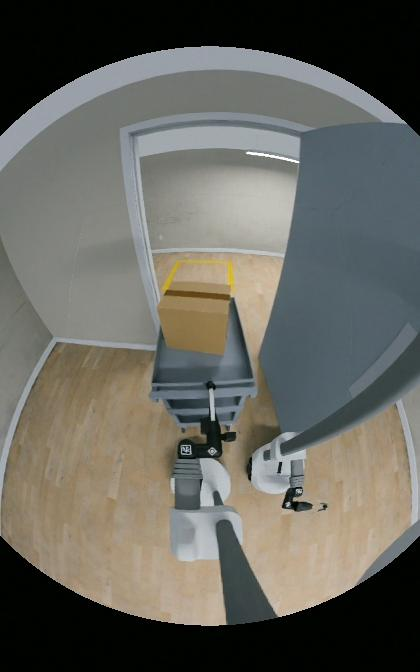

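move(
  blocking=false,
  r2={"base":{"translate_m":-0.35,"strafe_m":0.16},"pace":"slow","contact_limits":{"translate_m":0.3}},
  cameras=[],
)

wait(
  seconds=5,
  cameras=[],
)

move(
  blocking=false,
  r2={"base":{"rotate_rad":-0.18},"pace":"slow"},
  cameras=[],
)

wait(
  seconds=3,
  cameras=["r2_head_camera","r2_head_left_camera"],
)

Scene clock: 675.90 s.
move: r2 moving
r1: as last shown
r1.base_tilt: forward=-1.5 right=+1.3
r1.lidar_m: 4.60 2.72 1.94 1.83 0.32 0.25 0.35 0.45 0.41 0.33 0.35 4.01
r1.servo_current: wrist_yaw_rad=46(59) wrist_pitch_rad=39(46) wrist_roll_rad=39(65) gripper_m=39(46)
r1.contact_limits: strafe_m 0.8
r1.wrist_depth_mm: - - - - - - - / - - - - - - - / - - - - - - - / - - - - - - - / - - - - - - - / 1464 1537 189 198 1537 1537 1430 / 1138 1078 180 179 162 1025 1060
r2.base_odometry: x=-3.141 y=-0.891 heading=-2.763
r2.turned_by_wheels: -0.001
r2.turned_by_imu: +0.000
r2.base_tilt: forward=-0.7 right=+0.0
r2.lidar_m: 0.39 0.40 2.06 2.35 2.56 3.76 - 3.09 0.50 0.34 0.37 0.41
r2.base_status: translate_m moving; strafe_m moving
r2.joint_positions: lift_m=+0.687 arm_m=+0.000 wrist_yaw_rad=+0.000 wrist_pitch_rad=+0.002 wrist_roll_rad=+1.569 gripper_m=-0.037
r2.joint_status: not commanded
r2.measured_speeds: translate_m=-0.049 strafe_m=+0.023 rotate_rad=-0.002 lift_m=+0.000 arm_m=+0.000 wrist_yaw_rad=-0.009 wrist_pitch_rad=+0.000 wrist_roll_rad=+0.000
r2.motor_effort: lift_m=+20(20) arm_m=-3(4) wheel_0=-12(13) wheel_1=-5(6) wheel_2=+8(12)
r2.servo_current: wrist_yaw_rad=52(59) wrist_pitch_rad=39(52) wrist_roll_rad=46(59) gripper_m=91(104)
r2.contact_limits: translate_m 0.3
r2.hand_pose: x=+0.4593 y=-0.0874 z=+0.8643 quat_wxyz=(+0.708, +0.706, +0.001, -0.001) (m; r2's base frame)
r2.wrist_depth_mm: - - - 167 226 237 252 / - - - 167 226 1661 1205 / - - - 166 227 798 - / - 436 430 167 226 820 - / - - 442 167 227 842 - / - - 186 167 180 - - / - - 473 - 226 - -
pictures: none
No camera images: "cameras" was empty.

Scene clock: 680.43 s.
earlier move: r2 done
r1.base_odometry: x=-1.684 y=-1.369 heading=-2.468
r1.turned_by_wheels: +0.000
r1.turned_by_imu: +0.000
r1.base_tilt: forward=-1.5 right=+1.3
r1.lidar_m: 4.62 2.70 1.92 1.83 0.33 0.25 0.36 0.55 0.41 0.40 0.56 0.64
r1.base_status: not commanded
r1.joint_positions: lift_m=+0.250 arm_m=+0.000 wrist_yaw_rad=+1.297 wrist_pitch_rad=+0.002 wrist_roll_rad=+0.000 gripper_m=-0.020
r1.joint_status: not commanded
r1.measured_speeds: all 0
r1.motor_effort: lift_m=+22(22) arm_m=-4(4) wheel_0=-30(31) wheel_1=+17(17) wheel_2=+21(21)
r1.servo_current: wrist_yaw_rad=46(72) wrist_pitch_rad=46(52) wrist_roll_rad=46(65) gripper_m=39(52)
r1.contact_limits: strafe_m 0.8
r1.hand_pose: x=+0.3330 y=+0.2541 z=+0.4273 quat_wxyz=(+0.797, -0.001, +0.001, +0.604) (m; r1's base frame)
r1.wrist_depth_mm: - - - - - - - / - - - - - - - / - - - - - - - / - - - - - - - / - - - - - - - / 1499 1464 189 198 1464 1537 1464 / 1160 1078 179 180 162 1025 1042
r2.base_odometry: x=-2.770 y=-0.909 heading=-2.762
r2.turned_by_wheels: +0.001
r2.turned_by_imu: +0.002
r2.base_tilt: forward=-0.6 right=+0.1
r2.lidar_m: 0.41 0.45 2.26 2.23 2.41 3.58 - 3.25 2.57 0.63 0.58 0.41
r2.base_status: done
r2.joint_positions: lift_m=+0.687 arm_m=+0.000 wrist_yaw_rad=+0.004 wrist_pitch_rad=+0.002 wrist_roll_rad=+1.569 gripper_m=-0.037
r2.joint_status: not commanded
r2.measured_speeds: all 0
r2.motor_effort: lift_m=+20(20) arm_m=-3(4) wheel_0=-3(17) wheel_1=-4(8) wheel_2=+6(14)
r2.servo_current: wrist_yaw_rad=46(65) wrist_pitch_rad=39(52) wrist_roll_rad=46(65) gripper_m=98(104)
r2.contact_limits: translate_m 0.3
r2.hand_pose: x=+0.4596 y=-0.0864 z=+0.8643 quat_wxyz=(+0.708, +0.706, +0.002, +0.000) (m; r2's base frame)
r2.wrist_depth_mm: - - - 139 193 1499 1205 / - - - 143 199 - - / - 415 410 148 206 - - / - 449 436 154 214 - - / 1499 484 466 159 222 - - / - 488 182 166 179 - - / - - - - 239 1499 504
wait: 4.53 of 5 s (r2 has come to rest)
pictures: none
No camera images: "cameras" was empty.

Scene clock: 680.93 s.
move: r2 moving
r1: as last shown
r1.lidar_m: 4.63 2.71 1.94 1.83 0.29 0.25 0.37 0.55 0.38 0.36 0.54 0.66
r1.servo_current: wrist_yaw_rad=52(59) wrist_pitch_rad=52(52) wrist_roll_rad=46(65) gripper_m=46(46)
r1.contact_limits: strafe_m 0.8
r1.wrist_depth_mm: - - - - - - - / - - - - - - - / - - - - - - - / - - - - - - - / - - - - - - - / 1464 1499 189 198 1499 1499 1430 / 1138 1078 179 180 162 991 1042
r2.base_odometry: x=-2.770 y=-0.909 heading=-2.881
r2.turned_by_wheels: -0.118
r2.turned_by_imu: -0.115
r2.base_tilt: forward=-0.7 right=+0.0
r2.lidar_m: 0.38 0.40 2.32 2.20 2.32 3.16 - 3.62 2.65 0.70 0.60 0.40
r2.base_status: rotate_rad moving
r2.joint_positions: lift_m=+0.687 arm_m=+0.000 wrist_yaw_rad=+0.010 wrist_pitch_rad=+0.002 wrist_roll_rad=+1.569 gripper_m=-0.037
r2.joint_status: not commanded
r2.measured_speeds: translate_m=+0.000 strafe_m=+0.000 rotate_rad=-0.367 lift_m=+0.000 arm_m=+0.000 wrist_yaw_rad=+0.000 wrist_pitch_rad=+0.000 wrist_roll_rad=+0.000
r2.motor_effort: lift_m=+20(20) arm_m=-3(4) wheel_0=+13(19) wheel_1=+6(9) wheel_2=+12(15)
r2.servo_current: wrist_yaw_rad=65(65) wrist_pitch_rad=46(46) wrist_roll_rad=39(52) gripper_m=98(98)
r2.hand_pose: x=+0.4602 y=-0.0844 z=+0.8643 quat_wxyz=(+0.708, +0.706, +0.005, +0.003) (m; r2's base frame)
r2.wrist_depth_mm: - - - 154 211 226 1060 / - - - 157 215 1499 1138 / - - 580 160 219 788 - / - 436 427 162 221 820 - / - - 449 165 224 831 - / 1464 473 185 167 179 - - / - - 492 - 230 - -
pictures: none
No camera images: "cameras" was empty.

Scene clock: 681.57 s.
earlier move: r2 done
r1.base_odometry: x=-1.684 y=-1.369 heading=-2.468
r1.turned_by_wheels: +0.000
r1.turned_by_imu: +0.000
r1.base_tilt: forward=-1.6 right=+1.4
r1.lidar_m: 4.62 2.75 1.94 1.84 0.30 0.25 0.35 0.53 0.35 0.32 0.53 0.64
r1.base_status: not commanded
r1.joint_positions: lift_m=+0.250 arm_m=+0.000 wrist_yaw_rad=+1.297 wrist_pitch_rad=+0.002 wrist_roll_rad=+0.000 gripper_m=-0.020
r1.joint_status: not commanded
r1.measured_speeds: all 0
r1.motor_effort: lift_m=+22(22) arm_m=-4(4) wheel_0=-30(31) wheel_1=+17(17) wheel_2=+21(21)
r1.servo_current: wrist_yaw_rad=72(72) wrist_pitch_rad=46(52) wrist_roll_rad=33(65) gripper_m=46(46)
r1.contact_limits: strafe_m 0.8
r1.hand_pose: x=+0.3330 y=+0.2541 z=+0.4273 quat_wxyz=(+0.797, -0.001, +0.001, +0.604) (m; r1's base frame)
r1.wrist_depth_mm: - - - - - - - / - - - - - - - / - - - - - - - / - - - - - - - / - - - - - - - / 1499 1464 189 198 1537 1499 1464 / 1160 1060 178 180 162 1025 1042
r2.base_odometry: x=-2.770 y=-0.909 heading=-2.941
r2.turned_by_wheels: -0.060
r2.turned_by_imu: -0.059
r2.base_tilt: forward=-0.7 right=+0.0
r2.lidar_m: 0.37 0.38 2.17 2.22 2.28 2.96 - 3.89 2.67 0.86 0.58 0.43
r2.base_status: done
r2.joint_positions: lift_m=+0.687 arm_m=+0.000 wrist_yaw_rad=+0.003 wrist_pitch_rad=+0.002 wrist_roll_rad=+1.569 gripper_m=-0.037
r2.joint_status: not commanded
r2.measured_speeds: all 0
r2.motor_effort: lift_m=+20(20) arm_m=-3(4) wheel_0=+7(19) wheel_1=+5(9) wheel_2=+3(15)
r2.servo_current: wrist_yaw_rad=46(72) wrist_pitch_rad=46(46) wrist_roll_rad=39(59) gripper_m=85(98)
r2.hand_pose: x=+0.4595 y=-0.0866 z=+0.8643 quat_wxyz=(+0.708, +0.706, +0.002, +0.000) (m; r2's base frame)
r2.wrist_depth_mm: - - - 176 237 243 243 / - - - 174 234 1430 1160 / - - - 173 233 1430 - / - - 430 170 229 820 - / - 442 436 168 227 809 - / - - 185 166 180 750 - / - - 455 - 221 - -
wait: 0.63 of 3 s (r2 has come to rest)
pictures: r2_head_camera, r2_head_left_camera
Images, in order (width x height): r2_head_camera 420x560, r2_head_left_camera 420x672.

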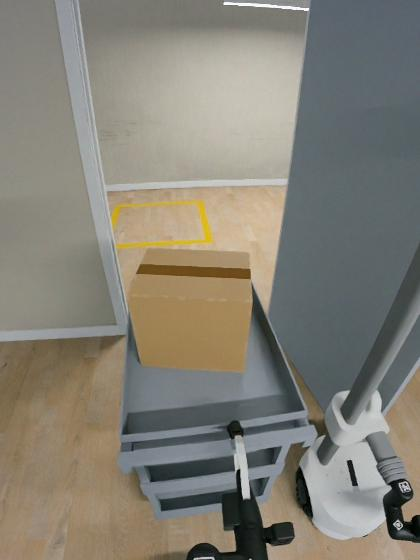

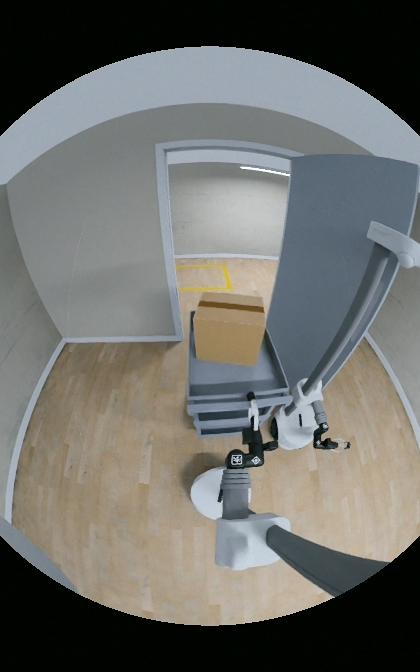

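move(
  blocking=false,
  r2={"base":{"translate_m":0.3,"strafe_m":0.03},"pace":"slow","contact_limits":{"translate_m":0.3}},
  cameras=[],
)

wait(
  seconds=5,
  cameras=["r2_head_camera"],
)

Scene clock: 688.20 s.
move: r2 moving
r1: as last shown
r1.base_tilt: forward=-1.5 right=+1.3
r1.lidar_m: 4.64 2.70 1.95 1.84 0.32 0.25 0.38 0.51 0.35 0.33 0.52 0.64
r1.motor_effort: lift_m=+22(22) arm_m=-4(4) wheel_0=-30(30) wheel_1=+17(17) wheel_2=+21(21)
r1.servo_current: wrist_yaw_rad=39(65) wrist_pitch_rad=39(46) wrist_roll_rad=52(59) gripper_m=39(46)
r1.contact_limits: strafe_m 0.8
r1.wrist_depth_mm: - - - - - - - / - - - - - - - / - - - - - - - / - - - - - - - / - - - - - - - / 1499 1499 189 198 1499 1464 1430 / 1160 1078 178 180 162 1008 1060
r2.base_odometry: x=-2.782 y=-0.913 heading=-2.941
r2.turned_by_wheels: +0.000
r2.turned_by_imu: +0.000
r2.base_tilt: forward=-0.7 right=+0.1
r2.lidar_m: 0.35 0.39 2.18 2.23 2.29 2.98 - 3.87 2.69 0.78 0.59 0.45
r2.base_status: translate_m moving; strafe_m moving
r2.joint_positions: lift_m=+0.687 arm_m=+0.000 wrist_yaw_rad=+0.000 wrist_pitch_rad=+0.002 wrist_roll_rad=+1.569 gripper_m=-0.037
r2.joint_status: not commanded
r2.measured_speeds: translate_m=+0.049 strafe_m=+0.004 rotate_rad=-0.002 lift_m=+0.000 arm_m=+0.000 wrist_yaw_rad=-0.004 wrist_pitch_rad=+0.000 wrist_roll_rad=+0.000
r2.motor_effort: lift_m=+20(20) arm_m=+0(4) wheel_0=+7(13) wheel_1=+8(8) wheel_2=-14(15)
r2.servo_current: wrist_yaw_rad=46(59) wrist_pitch_rad=39(46) wrist_roll_rad=52(59) gripper_m=91(98)
r2.contact_limits: translate_m 0.3
r2.hand_pose: x=+0.4593 y=-0.0874 z=+0.8643 quat_wxyz=(+0.708, +0.706, +0.001, -0.001) (m; r2's base frame)
r2.wrist_depth_mm: - - - 177 237 244 244 / - - - 175 234 264 1160 / - - - 172 232 1576 - / - - 445 170 229 831 - / - 439 433 167 226 809 - / - - 184 165 179 - - / - 455 449 - 220 - -
pictures: none
No camera images: "cameras" was empty.

Scene clock: 692.00 s.
earlier move: r2 done
r1.base_odometry: x=-1.684 y=-1.369 heading=-2.468
r1.turned_by_wheels: +0.000
r1.turned_by_imu: +0.000
r1.base_tilt: forward=-1.5 right=+1.3
r1.lidar_m: 4.63 2.71 1.93 1.85 0.32 0.25 0.36 0.51 0.40 0.46 0.48 3.98
r1.base_status: not commanded
r1.joint_positions: lift_m=+0.250 arm_m=+0.000 wrist_yaw_rad=+1.297 wrist_pitch_rad=+0.002 wrist_roll_rad=+0.000 gripper_m=-0.020
r1.joint_status: not commanded
r1.measured_speeds: all 0
r1.motor_effort: lift_m=+22(22) arm_m=-4(4) wheel_0=-30(31) wheel_1=+17(17) wheel_2=+21(21)
r1.servo_current: wrist_yaw_rad=59(72) wrist_pitch_rad=46(52) wrist_roll_rad=46(78) gripper_m=33(52)
r1.contact_limits: strafe_m 0.8
r1.hand_pose: x=+0.3330 y=+0.2541 z=+0.4273 quat_wxyz=(+0.797, -0.001, +0.001, +0.604) (m; r1's base frame)
r1.wrist_depth_mm: - - - - - - - / - - - - - - - / - - - - - - - / - - - - - - - / - - - - - - - / 1464 1499 189 198 1499 1464 1430 / 1160 1098 179 180 162 991 1060
r2.base_odometry: x=-3.058 y=-0.998 heading=-2.942
r2.turned_by_wheels: -0.001
r2.turned_by_imu: -0.002
r2.base_tilt: forward=-0.7 right=+0.1
r2.lidar_m: 0.38 0.38 1.76 2.22 2.27 2.97 - 3.86 2.70 0.47 0.46 0.42
r2.base_status: done
r2.joint_positions: lift_m=+0.687 arm_m=+0.000 wrist_yaw_rad=-0.007 wrist_pitch_rad=+0.002 wrist_roll_rad=+1.569 gripper_m=-0.037
r2.joint_status: not commanded
r2.measured_speeds: all 0
r2.motor_effort: lift_m=+20(20) arm_m=+4(4) wheel_0=-1(13) wheel_1=+4(9) wheel_2=-9(17)
r2.servo_current: wrist_yaw_rad=46(72) wrist_pitch_rad=46(46) wrist_roll_rad=46(59) gripper_m=91(104)
r2.contact_limits: translate_m 0.3
r2.hand_pose: x=+0.4586 y=-0.0895 z=+0.8643 quat_wxyz=(+0.708, +0.706, -0.002, -0.003) (m; r2's base frame)
r2.wrist_depth_mm: - - - 167 227 233 233 / - - - 167 227 1661 1078 / - - - 167 226 788 - / - - 430 166 224 809 - / - - 439 165 224 809 - / - - 185 165 179 - - / - - 462 - 224 - -
wait: 3.80 of 5 s (r2 has come to rest)
pictures: r2_head_camera
Images, in order (width x height): r2_head_camera 420x560.

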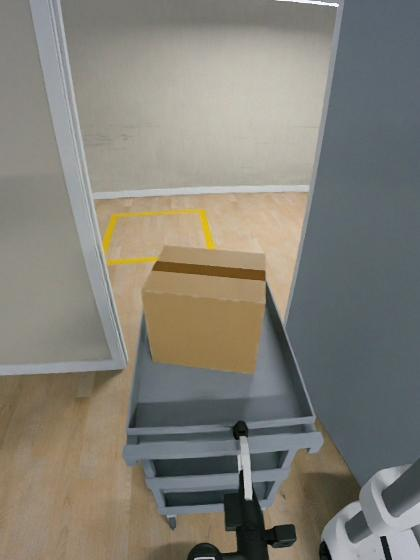

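move(
  blocking=false,
  r2={"base":{"translate_m":0.3,"strafe_m":-0.05},"pace":"slow","contact_limits":{"translate_m":0.3}},
  cameras=[],
)

wait(
  seconds=5,
  cameras=["r2_head_camera","r2_head_right_camera"],
)

Scene clock: 700.43 s.
move: r2 moving
r1: as last shown
r1.lidar_m: 4.63 2.71 1.95 1.83 0.31 0.25 0.37 0.50 0.41 0.46 0.46 3.99
r1.motor_effort: lift_m=+22(22) arm_m=-4(4) wheel_0=-30(31) wheel_1=+16(17) wheel_2=+21(21)
r1.servo_current: wrist_yaw_rad=39(72) wrist_pitch_rad=46(46) wrist_roll_rad=52(65) gripper_m=39(52)
r1.contact_limits: strafe_m 0.8
r1.wrist_depth_mm: - - - - - - - / - - - - - - - / - - - - - - - / - - - - - - - / - - - - - - - / 1499 1430 189 198 1499 1537 1464 / 1160 1098 179 179 162 991 1060
r2.base_odometry: x=-3.071 y=-0.998 heading=-2.942
r2.turned_by_wheels: +0.000
r2.turned_by_imu: +0.000
r2.base_tilt: forward=-0.7 right=+0.1
r2.lidar_m: 0.35 0.41 1.76 2.21 2.26 2.99 - 3.89 2.69 0.47 0.47 0.39
r2.base_status: translate_m moving; strafe_m moving
r2.joint_positions: lift_m=+0.687 arm_m=+0.000 wrist_yaw_rad=-0.007 wrist_pitch_rad=+0.002 wrist_roll_rad=+1.569 gripper_m=-0.037
r2.joint_status: not commanded
r2.measured_speeds: translate_m=+0.049 strafe_m=-0.008 rotate_rad=+0.000 lift_m=+0.000 arm_m=+0.000 wrist_yaw_rad=+0.000 wrist_pitch_rad=+0.000 wrist_roll_rad=+0.000
r2.motor_effort: lift_m=+20(20) arm_m=+4(4) wheel_0=+5(6) wheel_1=+6(7) wheel_2=-15(15)
r2.servo_current: wrist_yaw_rad=46(59) wrist_pitch_rad=39(46) wrist_roll_rad=52(59) gripper_m=98(98)
r2.contact_limits: translate_m 0.3
r2.hand_pose: x=+0.4586 y=-0.0895 z=+0.8643 quat_wxyz=(+0.708, +0.706, -0.002, -0.003) (m; r2's base frame)
r2.wrist_depth_mm: - - - 167 227 232 232 / - - - 167 226 1661 1098 / - - - 166 225 809 - / - 504 427 165 225 831 - / - - 439 165 224 831 - / - - 185 165 180 - - / - - 466 - 223 - -
pictures: none
No camera images: "cameras" was empty.

Scene clock: 704.23 s.
earlier move: r2 done
r1.base_odometry: x=-1.684 y=-1.369 heading=-2.468
r1.turned_by_wheels: +0.000
r1.turned_by_imu: +0.000
r1.base_tilt: forward=-1.6 right=+1.4
r1.lidar_m: 4.63 2.71 1.94 1.84 0.27 0.25 0.35 0.58 0.40 0.39 2.98 3.99
r1.base_status: not commanded
r1.joint_positions: lift_m=+0.250 arm_m=+0.000 wrist_yaw_rad=+1.297 wrist_pitch_rad=+0.002 wrist_roll_rad=+0.000 gripper_m=-0.020
r1.joint_status: not commanded
r1.measured_speeds: all 0
r1.motor_effort: lift_m=+22(22) arm_m=-4(4) wheel_0=-30(31) wheel_1=+17(17) wheel_2=+21(21)
r1.servo_current: wrist_yaw_rad=46(72) wrist_pitch_rad=46(52) wrist_roll_rad=26(72) gripper_m=39(52)
r1.contact_limits: strafe_m 0.8
r1.hand_pose: x=+0.3330 y=+0.2541 z=+0.4273 quat_wxyz=(+0.797, -0.001, +0.001, +0.604) (m; r1's base frame)
r1.wrist_depth_mm: - - - - - - - / - - - - - - - / - - - - - - - / - - - - - - - / - - - - - - - / 1499 1464 188 197 1499 1499 1430 / 1182 1118 178 179 161 1025 1060
r2.base_odometry: x=-3.362 y=-1.009 heading=-2.941
r2.turned_by_wheels: +0.001
r2.turned_by_imu: +0.002
r2.base_tilt: forward=-0.7 right=+0.1
r2.lidar_m: 0.38 0.39 1.40 2.30 2.35 3.08 - 3.79 0.41 0.39 0.72 0.41
r2.base_status: done
r2.joint_positions: lift_m=+0.687 arm_m=+0.000 wrist_yaw_rad=-0.001 wrist_pitch_rad=+0.002 wrist_roll_rad=+1.569 gripper_m=-0.037
r2.joint_status: not commanded
r2.measured_speeds: all 0
r2.motor_effort: lift_m=+20(20) arm_m=+4(4) wheel_0=+6(13) wheel_1=+6(8) wheel_2=-5(15)
r2.servo_current: wrist_yaw_rad=39(65) wrist_pitch_rad=39(46) wrist_roll_rad=46(65) gripper_m=98(104)
r2.contact_limits: translate_m 0.3
r2.hand_pose: x=+0.4592 y=-0.0876 z=+0.8643 quat_wxyz=(+0.708, +0.706, +0.001, -0.001) (m; r2's base frame)
r2.wrist_depth_mm: - - - 164 224 229 235 / - - - 164 224 1708 1229 / - - - 164 223 809 - / - 484 424 164 224 809 - / - - 445 165 224 831 - / - - 185 164 180 809 - / - - 473 - 224 - -
wait: 3.80 of 5 s (r2 has come to rest)
pictures: r2_head_camera, r2_head_right_camera
Images, in order (width x height): r2_head_camera 420x560, r2_head_right_camera 420x672.

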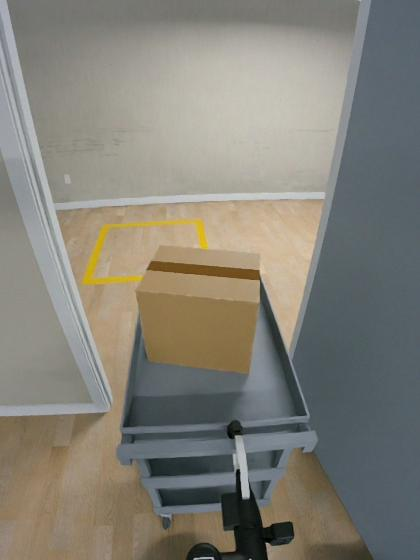

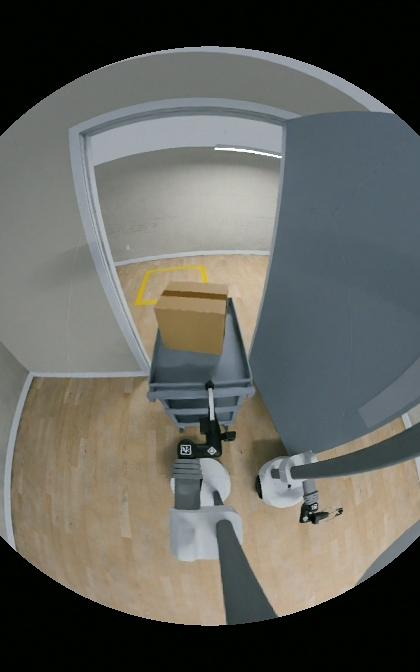

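move(
  blocking=false,
  r2={"base":{"translate_m":0.3,"strafe_m":-0.06},"pace":"slow","contact_limits":{"translate_m":0.3}},
  cameras=[],
)

wait(
  seconds=5,
  cameras=["r2_head_camera"],
)

Scene clock: 711.93 s.
move: r2 moving
r1: as last shown
r1.base_tilt: forward=-1.5 right=+1.4
r1.lidar_m: 4.64 2.70 1.93 1.83 0.35 0.25 0.34 0.58 0.40 0.39 2.97 3.99
r1.motor_effort: lift_m=+22(22) arm_m=-4(4) wheel_0=-31(31) wheel_1=+17(17) wheel_2=+21(21)
r1.servo_current: wrist_yaw_rad=59(59) wrist_pitch_rad=52(52) wrist_roll_rad=39(52) gripper_m=46(46)
r1.contact_limits: strafe_m 0.8
r1.wrist_depth_mm: - - - - - - - / - - - - - - - / - - - - - - - / - - - - - - - / - - - - - - - / 1499 1464 189 198 1537 1499 1464 / 1160 1078 179 179 162 1025 1042
r2.base_odometry: x=-3.374 y=-1.009 heading=-2.941
r2.turned_by_wheels: +0.000
r2.turned_by_imu: +0.001
r2.base_tilt: forward=-0.7 right=+0.1
r2.lidar_m: 0.39 0.41 1.38 2.29 2.36 3.09 - 3.77 0.42 0.40 0.72 0.42
r2.base_status: translate_m moving; strafe_m moving
r2.joint_positions: lift_m=+0.687 arm_m=+0.000 wrist_yaw_rad=-0.001 wrist_pitch_rad=+0.002 wrist_roll_rad=+1.569 gripper_m=-0.037
r2.joint_status: not commanded
r2.measured_speeds: translate_m=+0.049 strafe_m=-0.009 rotate_rad=+0.002 lift_m=+0.000 arm_m=+0.000 wrist_yaw_rad=+0.000 wrist_pitch_rad=+0.000 wrist_roll_rad=+0.000
r2.motor_effort: lift_m=+20(20) arm_m=+4(4) wheel_0=+11(11) wheel_1=+7(8) wheel_2=-11(12)
r2.servo_current: wrist_yaw_rad=52(52) wrist_pitch_rad=39(46) wrist_roll_rad=39(52) gripper_m=98(98)
r2.contact_limits: translate_m 0.3
r2.hand_pose: x=+0.4592 y=-0.0876 z=+0.8643 quat_wxyz=(+0.708, +0.706, +0.001, -0.001) (m; r2's base frame)
r2.wrist_depth_mm: - - - 165 224 229 228 / - - - 165 224 1661 1205 / - - - 164 223 809 - / - 492 427 165 224 820 - / - - 436 164 224 820 - / - - 186 165 180 809 - / - - 466 - 224 - -
pictures: none
No camera images: "cameras" was empty.

Scene clock: 715.77 s.
earlier move: r2 done
r1.base_odometry: x=-1.684 y=-1.369 heading=-2.468
r1.turned_by_wheels: +0.000
r1.turned_by_imu: +0.000
r1.base_tilt: forward=-1.5 right=+1.3
r1.lidar_m: 4.63 2.71 1.95 1.84 0.33 0.25 0.35 0.48 0.45 2.88 2.98 3.99
r1.base_status: not commanded
r1.joint_positions: lift_m=+0.250 arm_m=+0.000 wrist_yaw_rad=+1.297 wrist_pitch_rad=+0.002 wrist_roll_rad=+0.000 gripper_m=-0.020
r1.joint_status: not commanded
r1.measured_speeds: all 0
r1.motor_effort: lift_m=+22(22) arm_m=-4(4) wheel_0=-30(31) wheel_1=+17(17) wheel_2=+21(21)
r1.servo_current: wrist_yaw_rad=46(65) wrist_pitch_rad=33(52) wrist_roll_rad=26(72) gripper_m=39(52)
r1.contact_limits: strafe_m 0.8
r1.hand_pose: x=+0.3330 y=+0.2541 z=+0.4273 quat_wxyz=(+0.797, -0.001, +0.001, +0.604) (m; r1's base frame)
r1.wrist_depth_mm: - - - - - - - / - - - - - - - / - - - - - - - / - - - - - - - / - - - - - - - / 1464 1537 188 198 1499 1499 1464 / 1160 1098 178 179 162 1008 1008
r2.base_odometry: x=-3.667 y=-1.010 heading=-2.941
r2.turned_by_wheels: +0.000
r2.turned_by_imu: +0.002
r2.base_tilt: forward=-0.7 right=+0.1
r2.lidar_m: 0.37 0.36 0.99 2.35 2.40 3.18 - 0.49 0.42 0.57 0.59 0.43
r2.base_status: done
r2.joint_positions: lift_m=+0.687 arm_m=+0.000 wrist_yaw_rad=+0.001 wrist_pitch_rad=+0.002 wrist_roll_rad=+1.569 gripper_m=-0.037
r2.joint_status: not commanded
r2.measured_speeds: all 0
r2.motor_effort: lift_m=+20(20) arm_m=+3(4) wheel_0=+7(14) wheel_1=+4(8) wheel_2=-3(13)
r2.servo_current: wrist_yaw_rad=39(59) wrist_pitch_rad=46(46) wrist_roll_rad=46(59) gripper_m=91(104)
r2.contact_limits: translate_m 0.3
r2.hand_pose: x=+0.4594 y=-0.0870 z=+0.8643 quat_wxyz=(+0.708, +0.706, +0.001, +0.000) (m; r2's base frame)
r2.wrist_depth_mm: - - - 178 237 244 244 / - - - - 235 1576 1205 / - - - 172 232 1537 - / - - 449 170 229 820 - / - 442 436 168 227 820 - / - - 187 166 179 - - / - - 455 - 220 - -
wait: 3.83 of 5 s (r2 has come to rest)
pictures: r2_head_camera
Images, in order (width x height): r2_head_camera 420x560.

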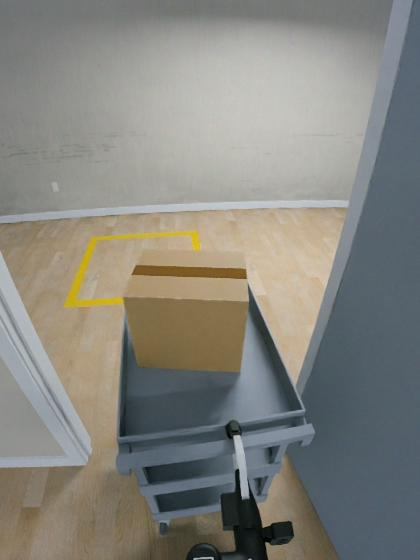

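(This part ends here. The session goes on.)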